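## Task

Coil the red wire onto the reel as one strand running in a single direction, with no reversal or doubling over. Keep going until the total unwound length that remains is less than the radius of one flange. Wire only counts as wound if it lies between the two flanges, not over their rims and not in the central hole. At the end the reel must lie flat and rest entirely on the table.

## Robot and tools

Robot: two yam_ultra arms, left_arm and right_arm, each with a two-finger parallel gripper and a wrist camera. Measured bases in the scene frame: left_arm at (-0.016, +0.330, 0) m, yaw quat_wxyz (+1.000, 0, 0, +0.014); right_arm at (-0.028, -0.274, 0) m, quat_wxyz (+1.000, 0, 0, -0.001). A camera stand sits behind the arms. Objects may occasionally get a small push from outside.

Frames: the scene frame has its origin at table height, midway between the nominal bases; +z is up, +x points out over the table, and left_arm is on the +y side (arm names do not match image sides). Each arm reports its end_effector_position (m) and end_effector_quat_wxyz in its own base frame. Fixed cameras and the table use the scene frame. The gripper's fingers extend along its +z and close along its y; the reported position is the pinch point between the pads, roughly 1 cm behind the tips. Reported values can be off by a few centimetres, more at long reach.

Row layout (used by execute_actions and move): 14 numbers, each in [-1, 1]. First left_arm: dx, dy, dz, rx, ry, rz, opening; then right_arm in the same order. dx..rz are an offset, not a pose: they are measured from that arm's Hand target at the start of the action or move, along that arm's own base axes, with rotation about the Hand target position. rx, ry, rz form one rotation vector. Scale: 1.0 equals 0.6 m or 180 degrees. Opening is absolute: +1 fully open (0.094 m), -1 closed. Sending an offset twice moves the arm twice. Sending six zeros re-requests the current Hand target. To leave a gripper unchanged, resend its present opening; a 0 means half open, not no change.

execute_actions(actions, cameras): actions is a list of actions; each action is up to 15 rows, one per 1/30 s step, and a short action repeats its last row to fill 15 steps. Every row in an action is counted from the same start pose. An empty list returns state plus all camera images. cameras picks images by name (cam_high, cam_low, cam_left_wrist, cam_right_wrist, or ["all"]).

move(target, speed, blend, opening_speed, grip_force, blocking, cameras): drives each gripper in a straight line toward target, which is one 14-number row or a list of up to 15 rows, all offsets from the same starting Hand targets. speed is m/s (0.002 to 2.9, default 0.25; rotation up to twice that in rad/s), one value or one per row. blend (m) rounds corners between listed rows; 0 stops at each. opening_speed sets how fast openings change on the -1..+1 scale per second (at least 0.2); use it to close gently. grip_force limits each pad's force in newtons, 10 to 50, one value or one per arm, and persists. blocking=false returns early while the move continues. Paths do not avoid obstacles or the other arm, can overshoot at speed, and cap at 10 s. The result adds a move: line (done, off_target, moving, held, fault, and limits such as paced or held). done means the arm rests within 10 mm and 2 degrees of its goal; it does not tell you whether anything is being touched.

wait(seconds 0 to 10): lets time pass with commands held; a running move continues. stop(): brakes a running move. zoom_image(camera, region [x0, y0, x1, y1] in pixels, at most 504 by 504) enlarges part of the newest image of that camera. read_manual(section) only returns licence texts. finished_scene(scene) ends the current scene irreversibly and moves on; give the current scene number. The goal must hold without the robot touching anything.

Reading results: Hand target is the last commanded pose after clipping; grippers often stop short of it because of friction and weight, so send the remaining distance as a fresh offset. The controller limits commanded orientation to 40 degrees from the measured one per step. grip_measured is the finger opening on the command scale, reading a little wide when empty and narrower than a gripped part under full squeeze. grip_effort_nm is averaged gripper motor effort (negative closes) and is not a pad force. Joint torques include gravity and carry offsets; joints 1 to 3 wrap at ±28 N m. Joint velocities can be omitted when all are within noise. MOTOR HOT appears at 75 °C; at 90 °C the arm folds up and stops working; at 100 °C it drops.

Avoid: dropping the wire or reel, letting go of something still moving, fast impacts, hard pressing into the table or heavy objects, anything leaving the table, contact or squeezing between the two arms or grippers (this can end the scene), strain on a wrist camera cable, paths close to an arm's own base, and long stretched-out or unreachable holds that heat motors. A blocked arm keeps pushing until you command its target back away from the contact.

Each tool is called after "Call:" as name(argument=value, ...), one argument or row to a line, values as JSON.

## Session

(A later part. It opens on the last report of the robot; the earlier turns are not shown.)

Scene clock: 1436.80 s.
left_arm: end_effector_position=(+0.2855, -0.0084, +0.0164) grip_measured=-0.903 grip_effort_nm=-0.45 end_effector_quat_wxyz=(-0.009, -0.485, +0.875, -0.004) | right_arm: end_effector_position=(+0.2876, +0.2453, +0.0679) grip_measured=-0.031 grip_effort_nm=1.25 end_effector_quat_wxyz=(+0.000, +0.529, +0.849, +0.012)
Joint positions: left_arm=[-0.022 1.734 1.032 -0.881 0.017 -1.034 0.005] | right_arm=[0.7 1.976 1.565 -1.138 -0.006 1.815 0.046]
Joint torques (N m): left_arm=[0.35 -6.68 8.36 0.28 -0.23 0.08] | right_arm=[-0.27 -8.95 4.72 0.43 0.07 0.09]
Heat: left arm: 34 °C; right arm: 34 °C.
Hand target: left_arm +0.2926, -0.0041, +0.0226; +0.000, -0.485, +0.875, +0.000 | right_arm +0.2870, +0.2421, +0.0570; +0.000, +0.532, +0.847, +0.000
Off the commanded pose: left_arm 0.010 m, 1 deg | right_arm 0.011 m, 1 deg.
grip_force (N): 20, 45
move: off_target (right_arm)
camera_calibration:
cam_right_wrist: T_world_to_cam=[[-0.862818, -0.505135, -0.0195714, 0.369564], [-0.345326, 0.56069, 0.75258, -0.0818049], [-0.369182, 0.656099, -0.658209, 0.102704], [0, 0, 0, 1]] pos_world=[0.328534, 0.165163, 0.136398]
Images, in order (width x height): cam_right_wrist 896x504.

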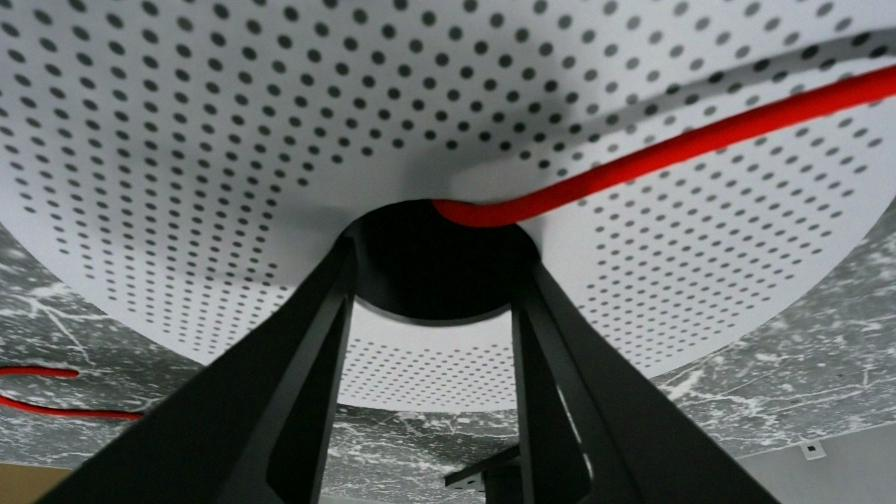

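Call:
move(
  target=[-0.0237,-0.1243,0.005,0,0,0,-1.0, 0,0.002,0,0,0,0.5833,0.15],
  speed=0.25,
  cameras=["cam_high","cam_low","cam_right_wrist","cam_left_wrist"],
)

Scene clock: 1448.60 s.
left_arm: end_effector_position=(+0.2727, -0.0783, +0.0164) grip_measured=-0.903 grip_effort_nm=-0.45 end_effector_quat_wxyz=(-0.013, -0.483, +0.876, +0.001) | right_arm: end_effector_position=(+0.2879, +0.2442, +0.0680) grip_measured=-0.028 grip_effort_nm=1.25 end_effector_quat_wxyz=(+0.010, -0.330, +0.944, +0.004)
Joint positions: left_arm=[-0.272 1.734 1.032 -0.889 0.017 -1.28 0.005] | right_arm=[0.7 1.975 1.565 -1.139 -0.001 0.027 0.046]
Joint torques (N m): left_arm=[-0.58 -7.92 7.76 0.24 -0.23 -0.09] | right_arm=[0.14 -8.55 5.22 0.42 0.04 -0.42]
Heat: left arm: 33 °C; right arm: 34 °C.
Hand target: left_arm +0.2783, -0.0786, +0.0256; +0.000, -0.485, +0.875, +0.000 | right_arm +0.2870, +0.2433, +0.0570; +0.000, -0.348, +0.937, +0.000
Off the commanded pose: left_arm 0.011 m, 2 deg | right_arm 0.011 m, 3 deg.
grip_force (N): 20, 45
move: off_target (left_arm, right_arm)
camera_calibration:
cam_left_wrist: T_world_to_cam=[[0.879, -0.476645, -0.0129722, -0.28074], [-0.294971, -0.56494, 0.770607, 0.0315583], [-0.374634, -0.673537, -0.637179, 0.16947], [0, 0, 0, 1]] pos_world=[0.319569, -0.00184023, 0.0800221]
cam_right_wrist: T_world_to_cam=[[0.678973, -0.734162, 0.00139484, -0.0200939], [-0.500818, -0.46178, 0.73208, 0.214606], [-0.536821, -0.497761, -0.681217, 0.435203], [0, 0, 0, 1]] pos_world=[0.354748, 0.300976, 0.139387]

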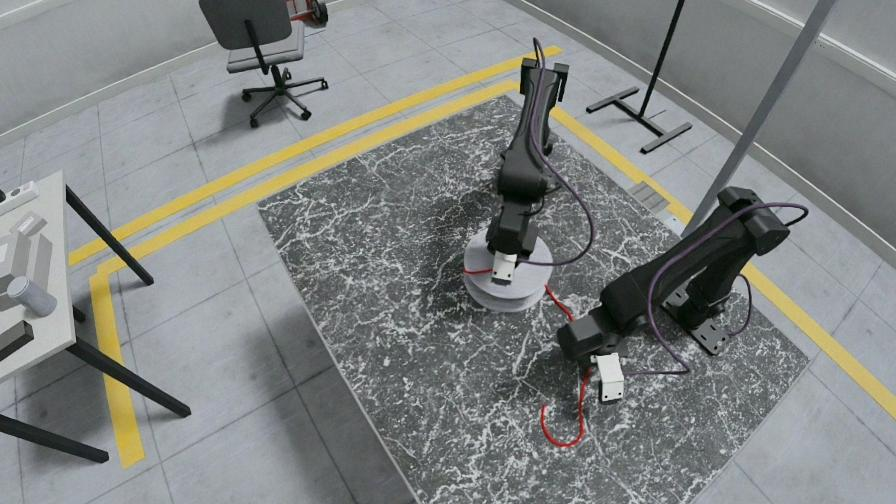

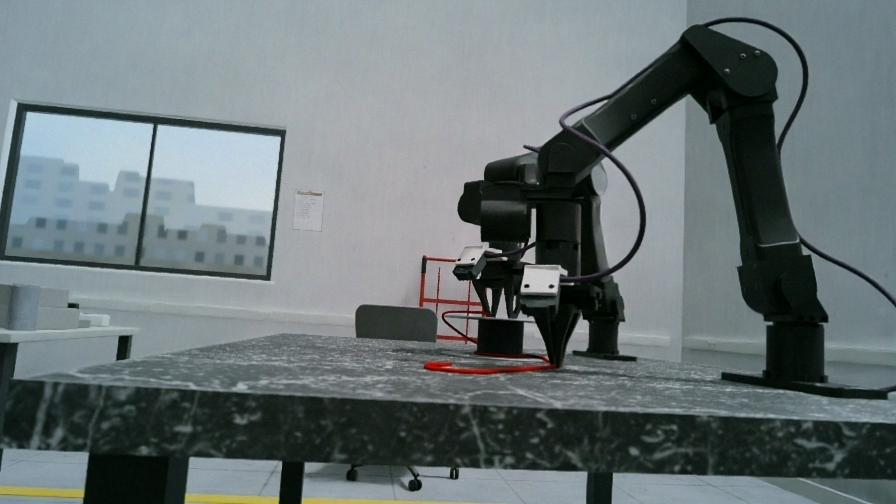

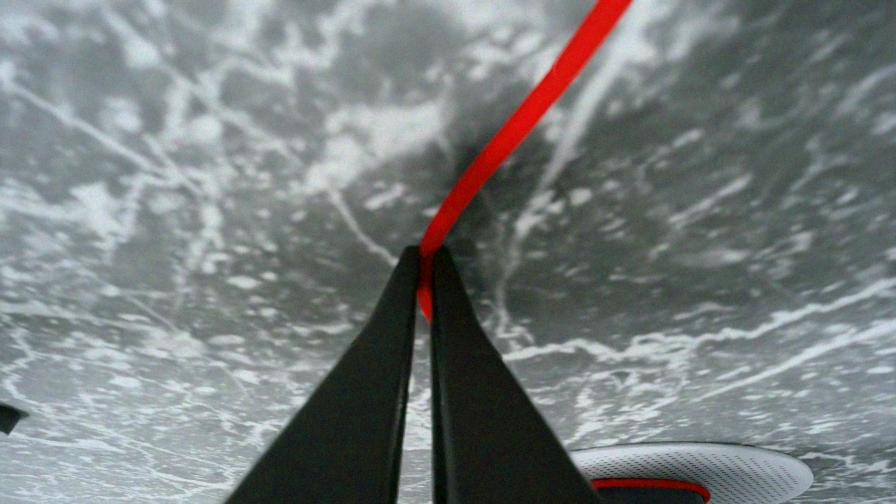

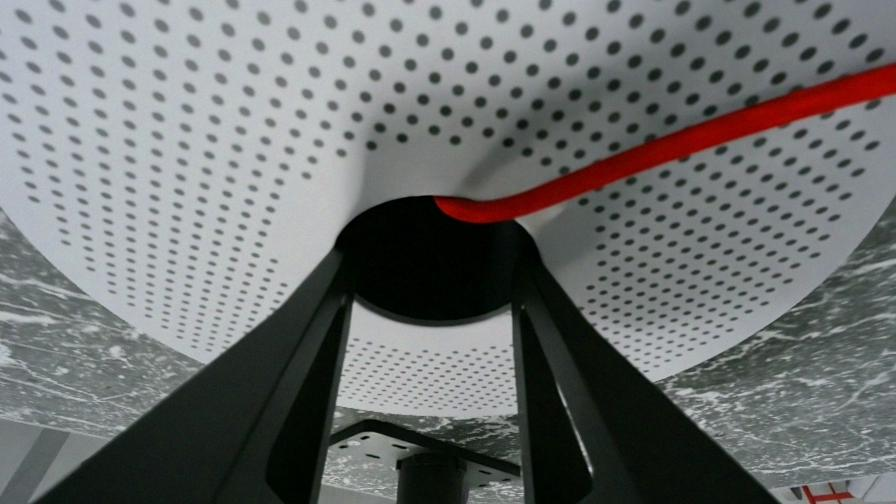

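Call:
move(
  target=[-0.0237,-0.1243,0.0,0,0,0,-1.0, 0,0.0,0,0,0,0.5833,0.15],
  speed=0.25,
  cameras=["cam_high","cam_low","cam_right_wrist","cam_left_wrist"],
)

Scene clock: 1456.93 s.
left_arm: end_effector_position=(+0.2599, -0.1521, +0.0230) grip_measured=-0.903 grip_effort_nm=-0.45 end_effector_quat_wxyz=(-0.005, -0.483, +0.876, -0.008) | right_arm: end_effector_position=(+0.2886, +0.2435, +0.0684) grip_measured=-0.022 grip_effort_nm=1.25 end_effector_quat_wxyz=(-0.008, +0.950, -0.313, +0.008)
Joint positions: left_arm=[-0.523 1.76 1.094 -0.896 0.017 -1.53 0.005] | right_arm=[0.7 1.974 1.565 -1.139 0.005 -1.805 0.046]
Joint torques (N m): left_arm=[-0.59 -6.04 8.57 0.24 -0.22 -0.08] | right_arm=[-0.08 -8.72 5.04 0.46 -0.03 -0.44]
Heat: left arm: 34 °C; right arm: 33 °C.
Hand target: left_arm +0.2640, -0.1532, +0.0255; +0.000, -0.485, +0.875, +0.000 | right_arm +0.2870, +0.2433, +0.0570; +0.000, +0.956, -0.294, +0.000
Off the commanded pose: left_arm 0.005 m, 1 deg | right_arm 0.012 m, 3 deg.
grip_force (N): 20, 45
move: off_target (right_arm)
camera_calibration:
cam_left_wrist: T_world_to_cam=[[0.879019, -0.476696, 0.00933512, -0.305102], [-0.311435, -0.559236, 0.768286, -0.0138207], [-0.361018, -0.678245, -0.640038, 0.115024], [0, 0, 0, 1]] pos_world=[0.305412, -0.0751549, 0.0870864]
cam_right_wrist: T_world_to_cam=[[0.533752, 0.845383, 0.0209039, -0.365112], [0.547526, -0.36432, 0.753316, -0.113337], [0.644457, -0.390638, -0.657326, 0.0668174], [0, 0, 0, 1]] pos_world=[0.213873, 0.29347, 0.136932]

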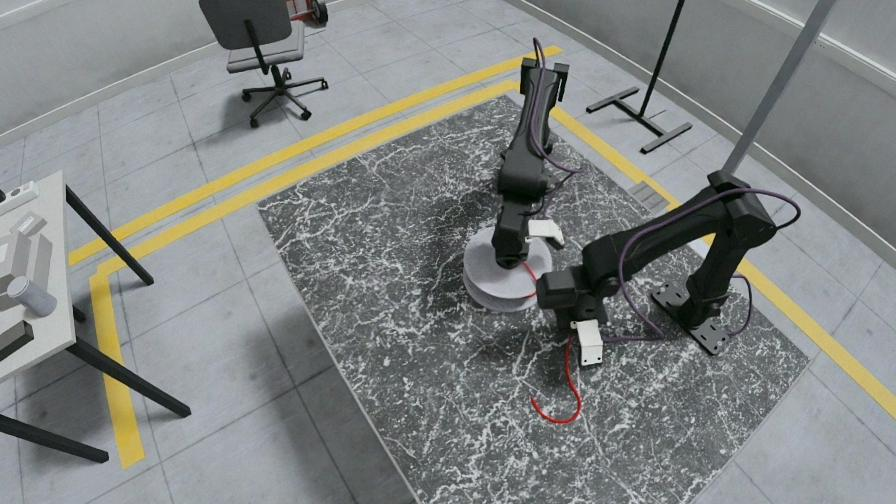

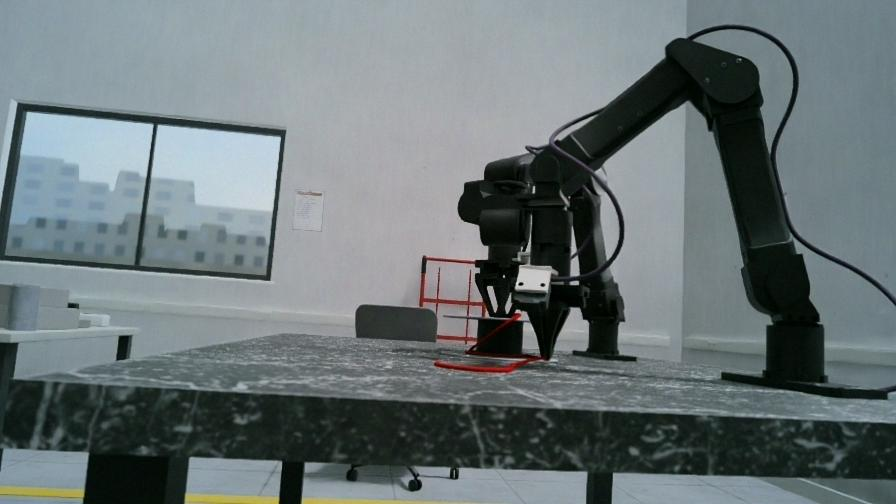

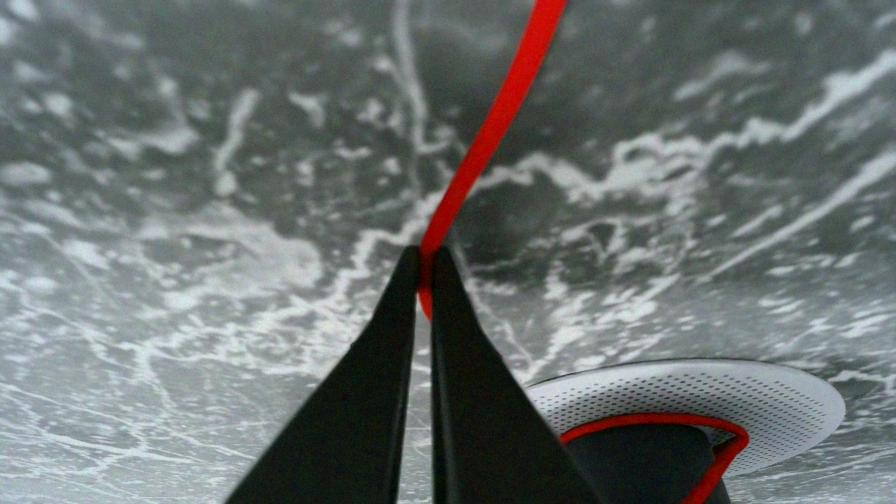

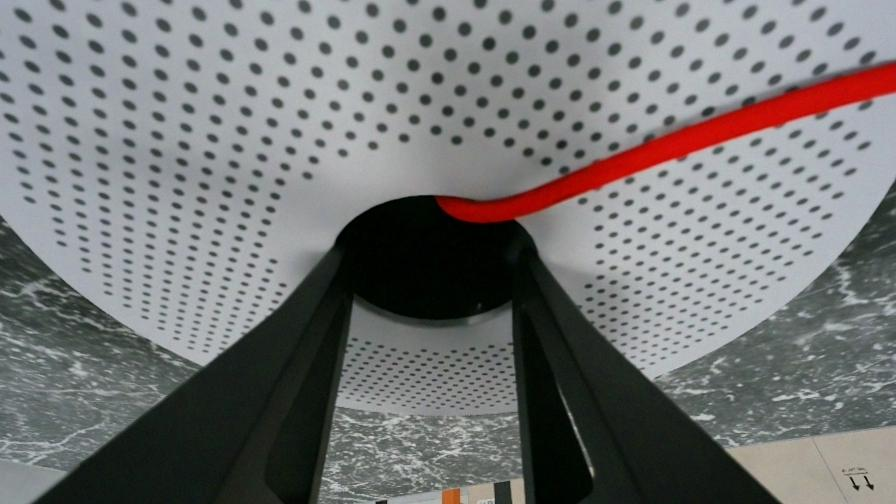

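Call:
zoom_image(
  camera="cam_low",
  region=[410, 280, 620, 390],
)

Call:
zoom_image(
  camera="cam_high",
  region=[440, 210, 640, 430],
)

Scaled by 2.400 from the camera's 896x504 image, which has a finer 1280x720 frame.

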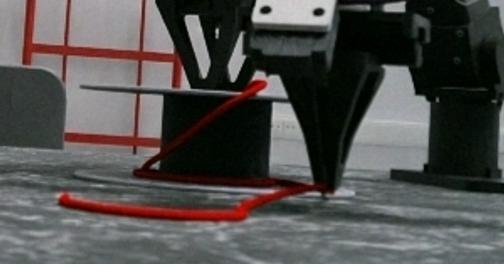

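Scaled by 2.291 from the camera's 896x504 image, which has a finer 1280x720 frame.

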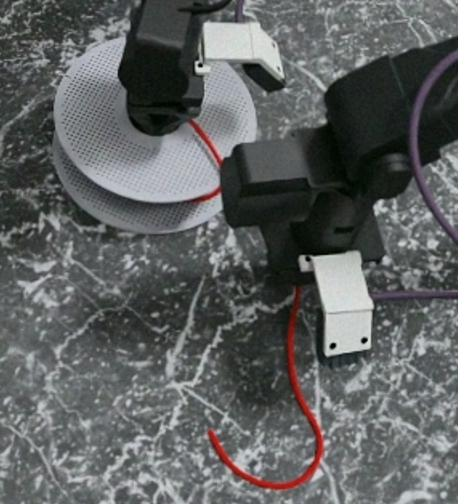

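Call:
move(
  target=[
    [0,0,0,0,0,0,-0.3, 0,0,0,0,0,0,0.15],
    [0,0,0.05,0,0,0,0.0, 0,0,0,0,0,0,0.15],
    [0.115,0.165,0.05,0,0,0.06,0.0, 0,0,0,0,0,0,0.15],
  ],
  speed=[0.1,0.12,0.2],
  cameras=["cam_left_wrist","cam_high"],
)

Scene clock: 1490.37 s.
left_arm: end_effector_position=(+0.3281, -0.0554, +0.0529) grip_measured=-0.002 grip_effort_nm=0.15 end_effector_quat_wxyz=(-0.003, -0.568, +0.823, -0.006) | right_arm: end_effector_position=(+0.2886, +0.2435, +0.0684) grip_measured=-0.022 grip_effort_nm=1.25 end_effector_quat_wxyz=(-0.008, +0.950, -0.313, +0.008)
Joint positions: left_arm=[-0.163 1.838 1.317 -1.046 0.013 -1.37 0.047] | right_arm=[0.7 1.974 1.565 -1.139 0.005 -1.805 0.046]
Joint torques (N m): left_arm=[-0.14 -6.97 8.92 0.32 -0.19 0.03] | right_arm=[-0.05 -8.96 5.05 0.48 -0.07 -0.45]
Heat: left arm: 34 °C; right arm: 33 °C.
Hand target: left_arm +0.3331, -0.0541, +0.0556; +0.000, -0.565, +0.825, +0.000 | right_arm +0.2870, +0.2433, +0.0570; +0.000, +0.956, -0.294, +0.000
Off the commanded pose: left_arm 0.006 m, 1 deg | right_arm 0.012 m, 3 deg.
grip_force (N): 20, 45
move: off_target (right_arm); target 2's new opening was sent with left_arm's hand 0.015 m and 2 deg from that target
camera_calibration:
cam_left_wrist: T_world_to_cam=[[0.956062, -0.293065, 0.0077074, -0.334268], [-0.19428, -0.61367, 0.765287, -0.00259253], [-0.219549, -0.733159, -0.643643, 0.175121], [0, 0, 0, 1]] pos_world=[0.357524, 0.0288384, 0.117276]
Images, in order (width x height): cam_high 896x504, cam_left_wrist 896x504.

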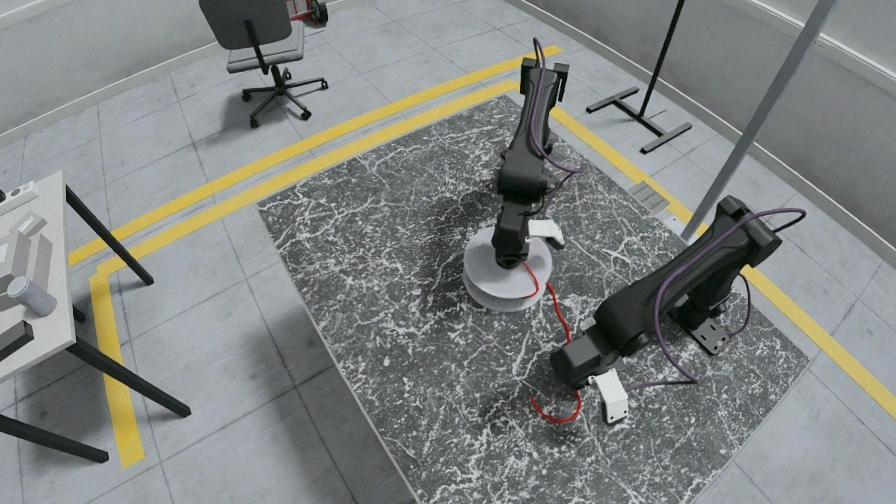

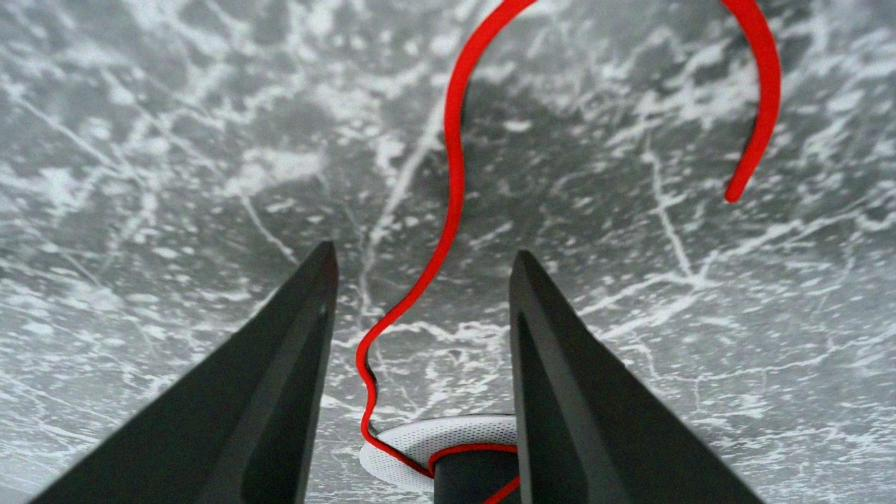

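Call:
execute_actions(
  actions=[],
)

Scene clock: 1518.07 s.
left_arm: end_effector_position=(+0.3282, -0.0554, +0.0530) grip_measured=-0.002 grip_effort_nm=0.14 end_effector_quat_wxyz=(-0.003, -0.567, +0.824, -0.006) | right_arm: end_effector_position=(+0.2886, +0.2435, +0.0684) grip_measured=-0.022 grip_effort_nm=1.25 end_effector_quat_wxyz=(-0.008, +0.950, -0.313, +0.008)
Joint positions: left_arm=[-0.163 1.838 1.317 -1.046 0.013 -1.369 0.047] | right_arm=[0.7 1.974 1.565 -1.139 0.005 -1.805 0.046]
Joint velocities: within noise
Joint torques (N m): left_arm=[-0.16 -6.95 8.95 0.28 -0.18 0.07] | right_arm=[0.12 -8.66 5.11 0.44 -0.04 -0.42]
Heat: left arm: 35 °C; right arm: 32 °C.
Hand target: left_arm +0.3332, -0.0541, +0.0557; +0.001, -0.565, +0.825, +0.000 | right_arm +0.2870, +0.2433, +0.0570; +0.000, +0.956, -0.294, +0.000
Tool commands: left_gripper/opening=+0.0 right_gripper/opening=+0.15
Off the commanded pose: left_arm 0.006 m, 1 deg | right_arm 0.012 m, 3 deg.
grip_force (N): 20, 45
camera_calibration:
cam_left_wrist: T_world_to_cam=[[0.95587, -0.29369, 0.00769346, -0.334303], [-0.194664, -0.613525, 0.765306, -0.00257947], [-0.220042, -0.733031, -0.643621, 0.175304], [0, 0, 0, 1]] pos_world=[0.357623, 0.0287396, 0.117376]
cam_right_wrist: T_world_to_cam=[[0.533486, 0.845551, 0.0208789, -0.365101], [0.547658, -0.364137, 0.753309, -0.113418], [0.644564, -0.390446, -0.657335, 0.0667393], [0, 0, 0, 1]] pos_world=[0.213873, 0.29347, 0.136932]

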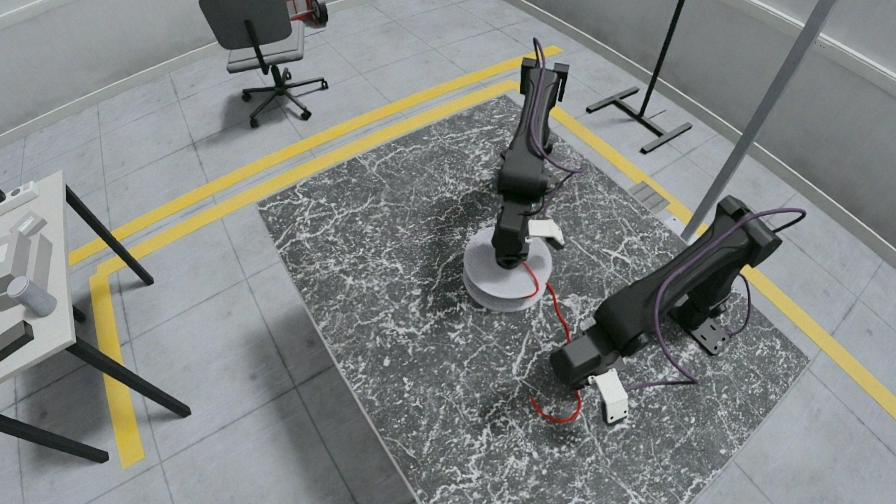

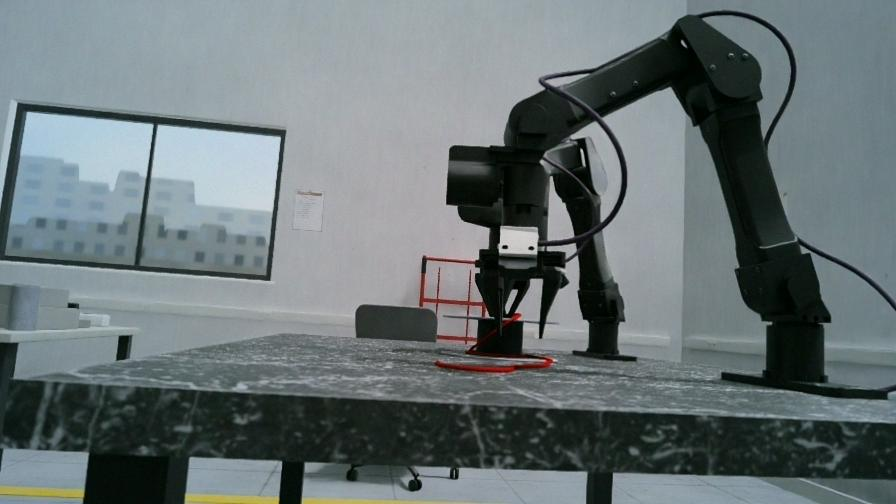

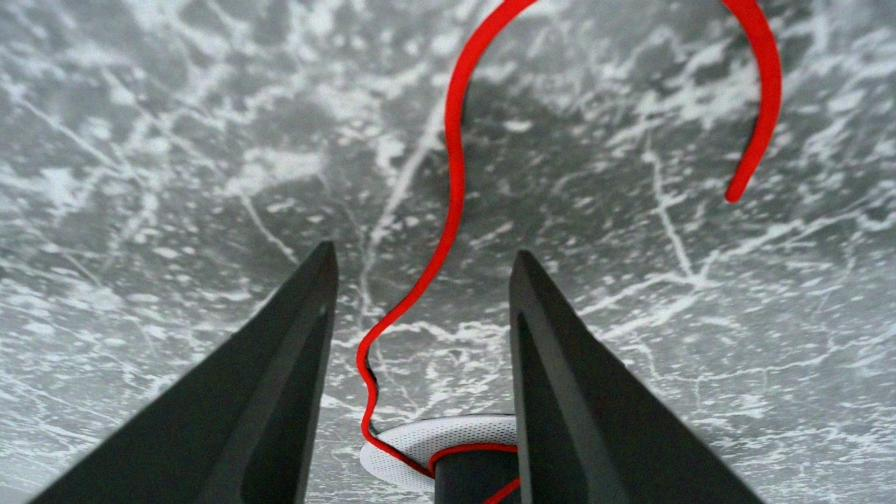

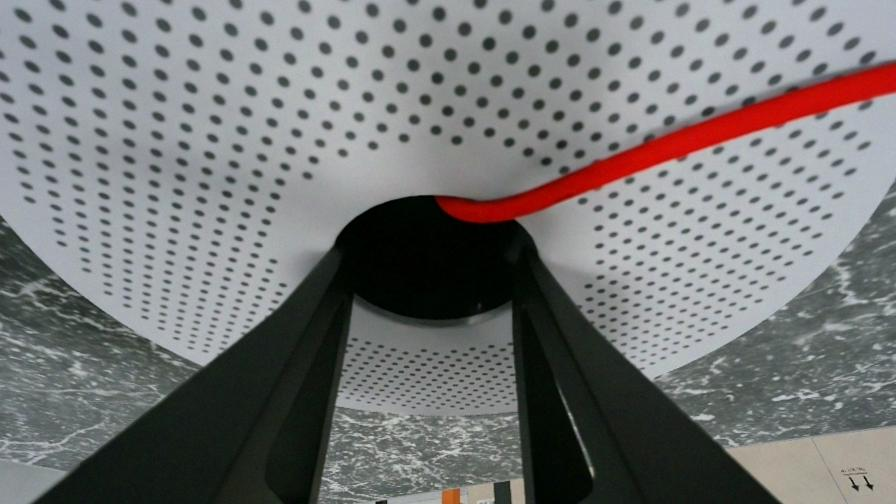

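Call:
move(
  target=[
    [-0.0067,0.0025,-0.0885,0,0,0,0.0,0,0,0,0,0,0,0.15],
    [-0.0067,0.0025,-0.0885,0,0,0,-1.0,0,0,0,0,0,0,0.15],
  ],
  speed=0.15,
  cameras=["cam_left_wrist"],
)

Scene clock: 1533.73 s.
left_arm: end_effector_position=(+0.3348, -0.0565, +0.0134) grip_measured=-0.903 grip_effort_nm=-0.42 end_effector_quat_wxyz=(+0.005, -0.566, +0.824, -0.015) | right_arm: end_effector_position=(+0.2886, +0.2435, +0.0684) grip_measured=-0.022 grip_effort_nm=1.25 end_effector_quat_wxyz=(-0.008, +0.950, -0.313, +0.008)
Joint positions: left_arm=[-0.163 1.892 1.222 -0.872 0.014 -1.367 0.005] | right_arm=[0.7 1.974 1.565 -1.139 0.005 -1.805 0.046]
Joint torques (N m): left_arm=[0.02 -7.04 4.07 0.68 -0.19 0.08] | right_arm=[-0.02 -8.68 5 0.49 -0.02 -0.44]
Heat: left arm: 34 °C; right arm: 32 °C.
Hand target: left_arm +0.3289, -0.0526, +0.0025; +0.000, -0.565, +0.825, +0.000 | right_arm +0.2870, +0.2433, +0.0570; +0.000, +0.956, -0.294, +0.000
Off the commanded pose: left_arm 0.013 m, 2 deg | right_arm 0.012 m, 3 deg.
grip_force (N): 20, 45
move: off_target (left_arm, right_arm); target 2's new opening was sent with left_arm's hand 0.012 m and 1 deg from that target
camera_calibration:
cam_left_wrist: T_world_to_cam=[[0.954703, -0.295882, 0.0315575, -0.340659], [-0.214219, -0.609825, 0.763036, 0.0350828], [-0.206524, -0.735233, -0.645585, 0.145853], [0, 0, 0, 1]] pos_world=[0.362866, 0.0278354, 0.0781412]
Images, in order (width x height): cam_left_wrist 896x504.

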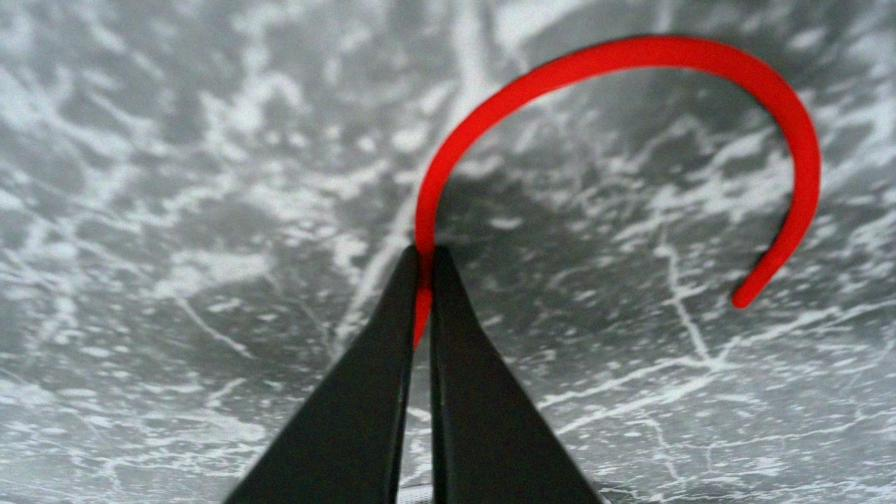

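Call:
move(
  target=[0.0155,0.04,0.03,0,0,0,-1.0,0,0,0,0,0,0,0.15],
  speed=0.1,
  cameras=["cam_high","cam_left_wrist","cam_low","cam_right_wrist"],
)

Scene clock: 1541.03 s.
left_arm: end_effector_position=(+0.3326, -0.0325, +0.0172) grip_measured=-0.904 grip_effort_nm=-0.45 end_effector_quat_wxyz=(-0.005, -0.565, +0.825, -0.005) | right_arm: end_effector_position=(+0.2886, +0.2435, +0.0684) grip_measured=-0.022 grip_effort_nm=1.25 end_effector_quat_wxyz=(-0.008, +0.950, -0.313, +0.008)
Joint positions: left_arm=[-0.093 1.892 1.239 -0.917 0.014 -1.294 0.005] | right_arm=[0.7 1.974 1.565 -1.139 0.005 -1.805 0.046]
Joint torques (N m): left_arm=[0.4 -7.47 8.58 0.27 -0.2 0.09] | right_arm=[-0.18 -8.64 5.03 0.46 0 -0.42]
Heat: left arm: 34 °C; right arm: 32 °C.
Hand target: left_arm +0.3384, -0.0287, +0.0205; +0.000, -0.565, +0.825, +0.000 | right_arm +0.2870, +0.2433, +0.0570; +0.000, +0.956, -0.294, +0.000
Off the commanded pose: left_arm 0.008 m, 1 deg | right_arm 0.012 m, 3 deg.
grip_force (N): 20, 45
move: off_target (right_arm)
camera_calibration:
cam_left_wrist: T_world_to_cam=[[0.954291, -0.298841, 0.0048322, -0.331144], [-0.195542, -0.612037, 0.766273, 0.0399743], [-0.226036, -0.732192, -0.642497, 0.172007], [0, 0, 0, 1]] pos_world=[0.362704, 0.0514486, 0.0814829]
cam_right_wrist: T_world_to_cam=[[0.533486, 0.845551, 0.0208789, -0.365101], [0.547658, -0.364137, 0.753309, -0.113418], [0.644564, -0.390446, -0.657335, 0.0667393], [0, 0, 0, 1]] pos_world=[0.213873, 0.29347, 0.136932]

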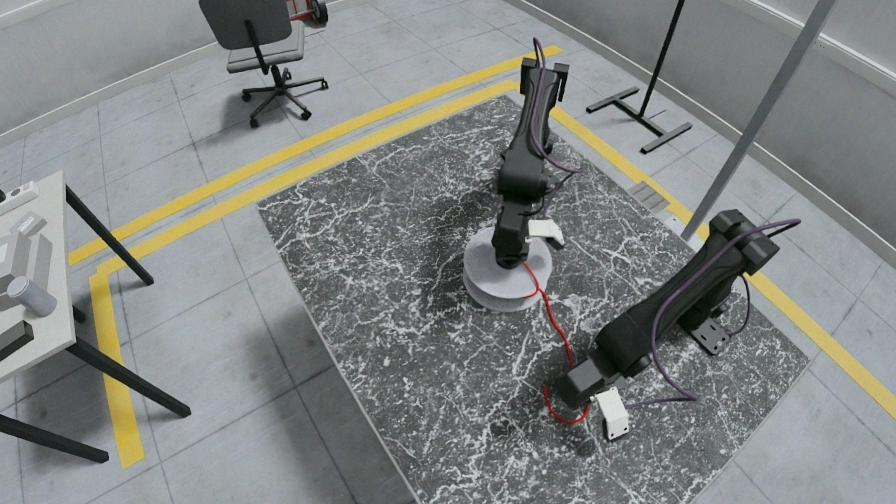

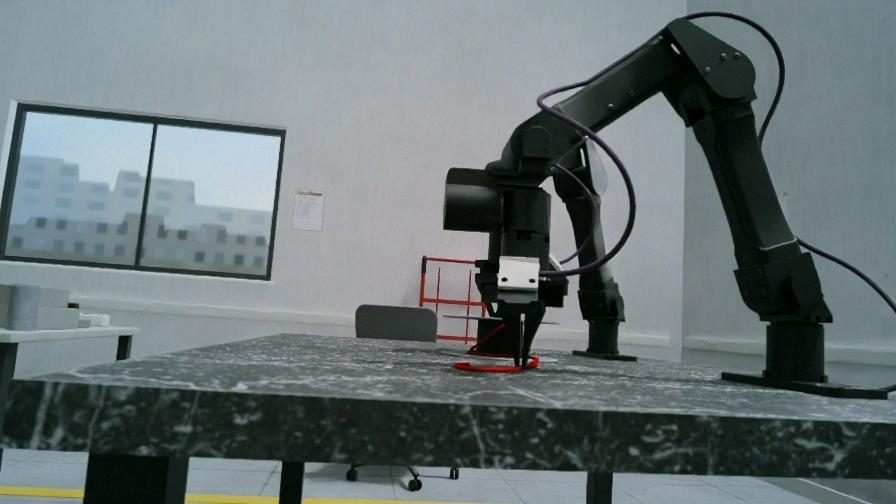

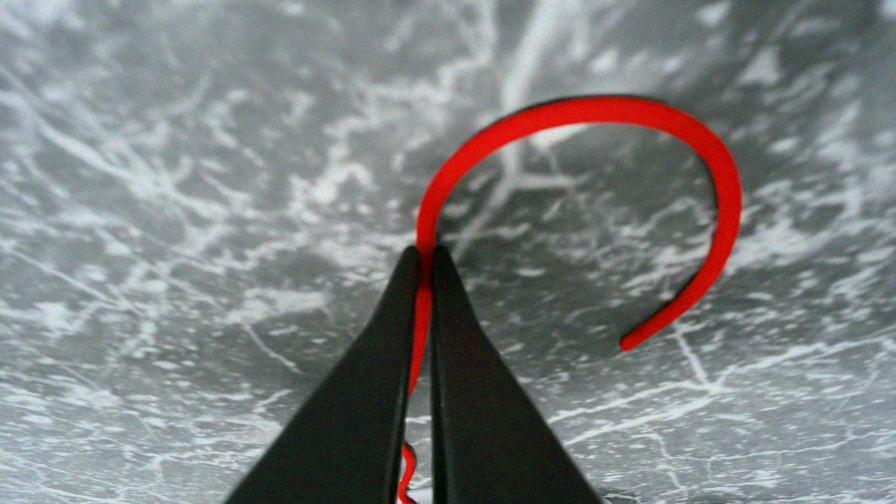

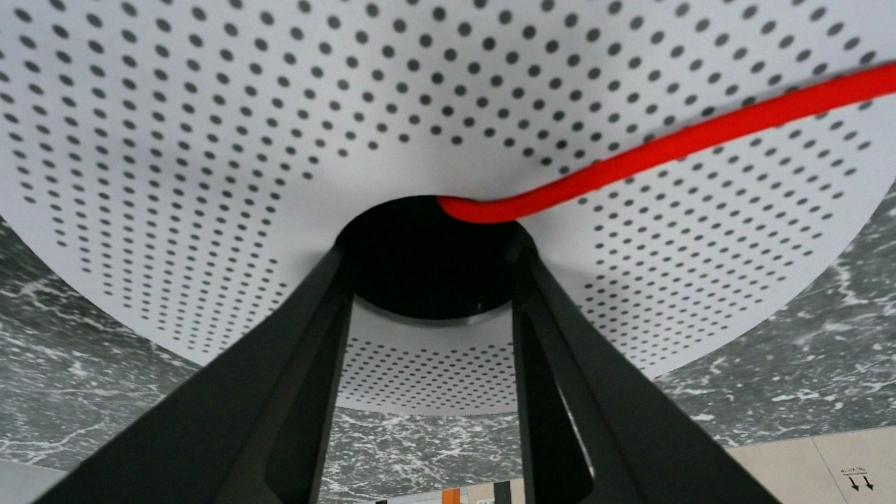

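Call:
zoom_image(
  camera="cam_high",
  region=[430, 210, 650, 440],
)

Call:
zoom_image(
  camera="cam_low",
  region=[400, 290, 600, 400],
)

Scaled by 2.191 from the camera's 896x504 image, which has a finer 1280x720 frame.

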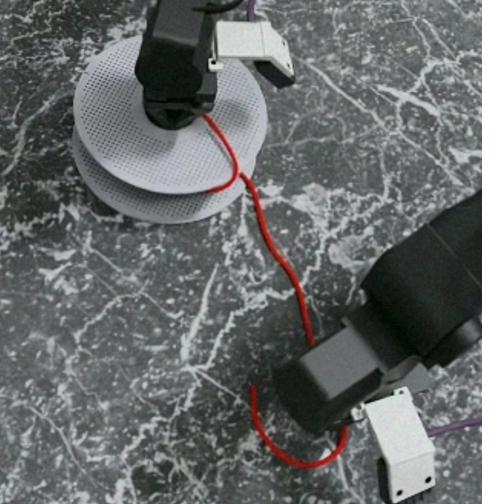

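Scaled by 2.520 from the camera's 896x504 image, which has a finer 1280x720 frame.

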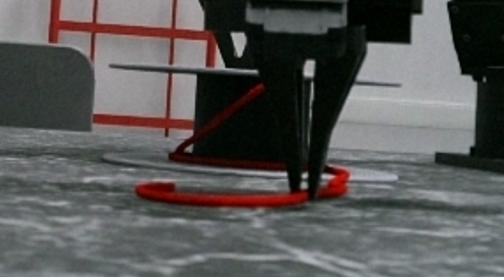

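Call:
move(
  target=[
    [0,0,0,0,0,0,-1.0,0,0,0,0,0,0,-0.6],
    [0,0,0,0,0,0,-1.0,0,0,0.09,0,0,0,-0.6],
    [0,0,0,0,0,0,-1.0,0,0,0.09,0,0,-0.578,-0.6],
    [0,0,0,0,0,0,-1.0,0,0,0.09,0,0,0.849,-0.6],
  ],
  speed=[0.2,0.2,0.6,0.6],
  cameras=["cam_right_wrist","cam_high"],
)

Scene clock: 1560.07 s.
left_arm: end_effector_position=(+0.3325, -0.0325, +0.0172) grip_measured=-0.904 grip_effort_nm=-0.45 end_effector_quat_wxyz=(-0.005, -0.565, +0.825, -0.005) | right_arm: end_effector_position=(+0.2824, +0.2424, +0.1029) grip_measured=-0.598 grip_effort_nm=-0.14 end_effector_quat_wxyz=(-0.009, +0.506, +0.863, -0.006)
Joint positions: left_arm=[-0.093 1.892 1.239 -0.918 0.014 -1.293 0.005] | right_arm=[0.7 1.978 1.707 -1.317 -0.013 1.761 0.019]
Joint torques (N m): left_arm=[0.35 -7.46 8.57 0.28 -0.2 0.08] | right_arm=[0.01 -11.07 8.12 0.05 0.15 0.1]
Heat: left arm: 34 °C; right arm: 33 °C.
Hand target: left_arm +0.3384, -0.0287, +0.0205; +0.000, -0.565, +0.825, +0.000 | right_arm +0.2870, +0.2433, +0.1110; -0.001, +0.511, +0.860, +0.000
Off the commanded pose: left_arm 0.008 m, 1 deg | right_arm 0.009 m, 1 deg.
grip_force (N): 20, 45
move: done
camera_calibration:
cam_right_wrist: T_world_to_cam=[[-0.834405, -0.550801, 0.0196854, 0.36331], [-0.35, 0.557127, 0.753066, -0.106146], [-0.425757, 0.621472, -0.65765, 0.15], [0, 0, 0, 1]] pos_world=[0.32986, 0.166028, 0.17143]
Images, in order (width x height): cam_high 896x504, cam_right_wrist 896x504.

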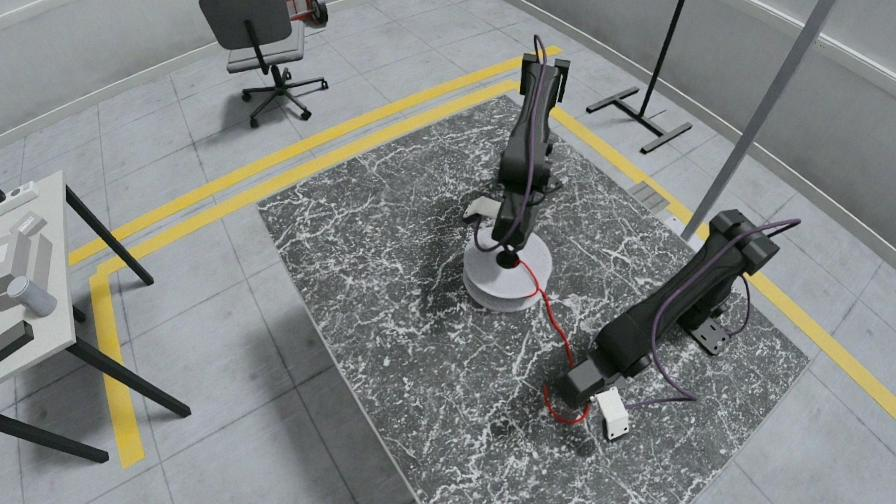

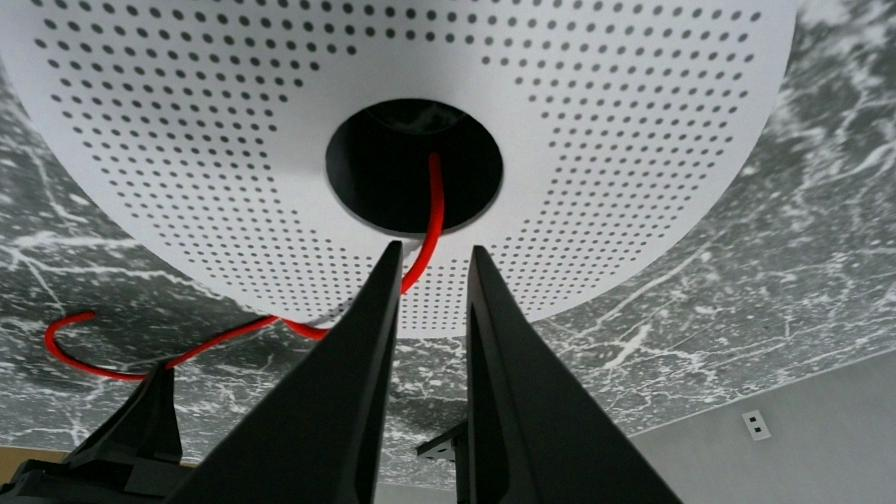

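Call:
move(
  target=[0,0,0,0,0,0,-1.0,-0.0002,-0.005,-0.09,0,0,0,-0.6],
  speed=0.12,
  cameras=["cam_right_wrist"],
)

Scene clock: 1585.00 s.
left_arm: end_effector_position=(+0.3325, -0.0325, +0.0172) grip_measured=-0.904 grip_effort_nm=-0.45 end_effector_quat_wxyz=(-0.005, -0.565, +0.825, -0.005) | right_arm: end_effector_position=(+0.2864, +0.2451, +0.0659) grip_measured=-0.598 grip_effort_nm=-0.14 end_effector_quat_wxyz=(-0.003, +0.506, +0.862, +0.010)
Joint positions: left_arm=[-0.093 1.892 1.239 -0.918 0.014 -1.293 0.005] | right_arm=[0.699 1.978 1.56 -1.135 -0.012 1.761 0.019]
Joint torques (N m): left_arm=[0.36 -7.47 8.59 0.28 -0.2 0.09] | right_arm=[-0.65 -9.47 4.79 0.4 0.12 0.06]
Heat: left arm: 34 °C; right arm: 34 °C.
Hand target: left_arm +0.3384, -0.0287, +0.0205; +0.000, -0.565, +0.825, +0.000 | right_arm +0.2870, +0.2402, +0.0570; -0.001, +0.511, +0.860, +0.000
Off the commanded pose: left_arm 0.008 m, 1 deg | right_arm 0.010 m, 1 deg.
grip_force (N): 20, 45
move: done
camera_calibration:
cam_right_wrist: T_world_to_cam=[[-0.835334, -0.549555, -0.0143676, 0.370941], [-0.369074, 0.541247, 0.755537, -0.0692216], [-0.407433, 0.636429, -0.654948, 0.116616], [0, 0, 0, 1]] pos_world=[0.331825, 0.167101, 0.134007]
Images, in order (width x height): cam_right_wrist 896x504.

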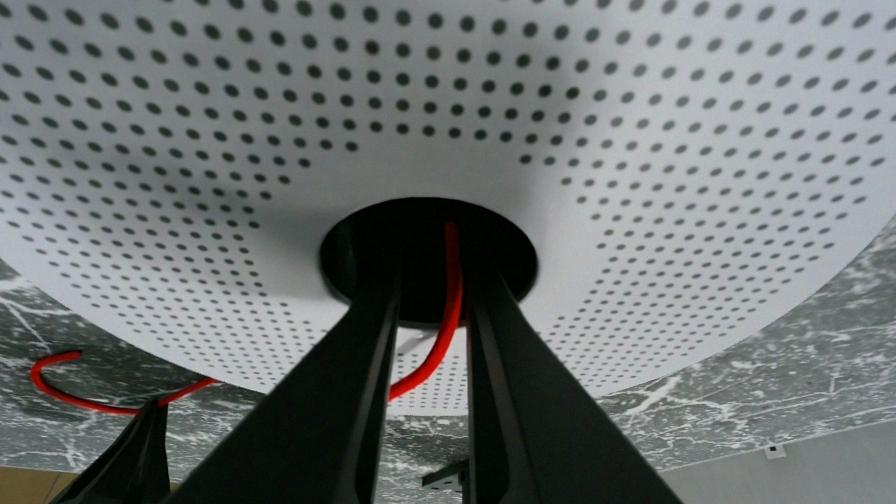

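Call:
move(
  target=[0,0,0,0,0,0,-1.0,0,0,0,0,0,0,0.15],
  cameras=["cam_right_wrist"],
)

Scene clock: 1594.27 s.
left_arm: end_effector_position=(+0.3324, -0.0325, +0.0172) grip_measured=-0.904 grip_effort_nm=-0.45 end_effector_quat_wxyz=(-0.005, -0.565, +0.825, -0.005) | right_arm: end_effector_position=(+0.2878, +0.2442, +0.0671) grip_measured=-0.044 grip_effort_nm=1.25 end_effector_quat_wxyz=(+0.000, +0.507, +0.862, +0.012)
Joint positions: left_arm=[-0.093 1.892 1.239 -0.918 0.014 -1.293 0.005] | right_arm=[0.697 1.974 1.56 -1.134 -0.009 1.761 0.045]
Joint torques (N m): left_arm=[0.38 -7.47 8.57 0.28 -0.21 0.07] | right_arm=[-0.42 -9.36 4.68 0.4 0.11 0.05]
Heat: left arm: 34 °C; right arm: 33 °C.
Hand target: left_arm +0.3383, -0.0287, +0.0205; +0.000, -0.565, +0.825, +0.000 | right_arm +0.2870, +0.2402, +0.0570; -0.001, +0.511, +0.860, +0.000
Off the commanded pose: left_arm 0.008 m, 1 deg | right_arm 0.011 m, 1 deg.
grip_force (N): 20, 45
move: off_target (right_arm)
camera_calibration:
cam_right_wrist: T_world_to_cam=[[-0.836502, -0.547607, -0.0197922, 0.372015], [-0.372583, 0.541914, 0.753333, -0.068179], [-0.401805, 0.637539, -0.657341, 0.116796], [0, 0, 0, 1]] pos_world=[0.332718, 0.166203, 0.135499]
Images, in order (width x height): cam_right_wrist 896x504.

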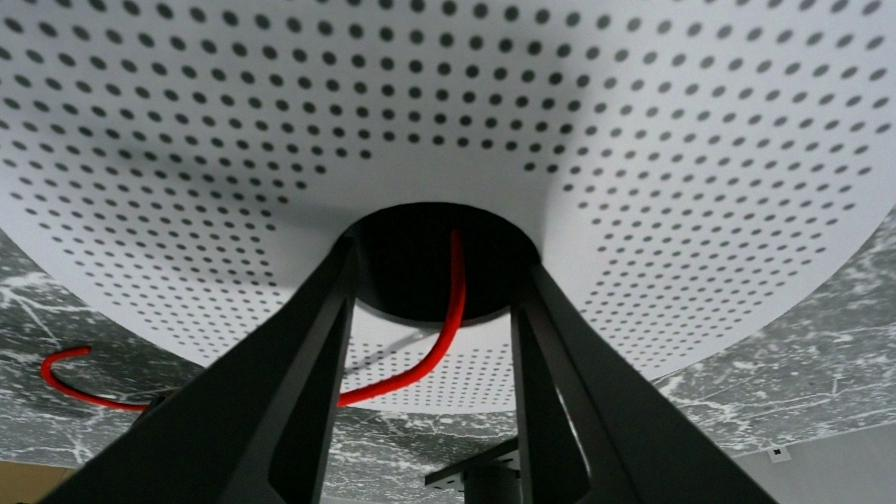

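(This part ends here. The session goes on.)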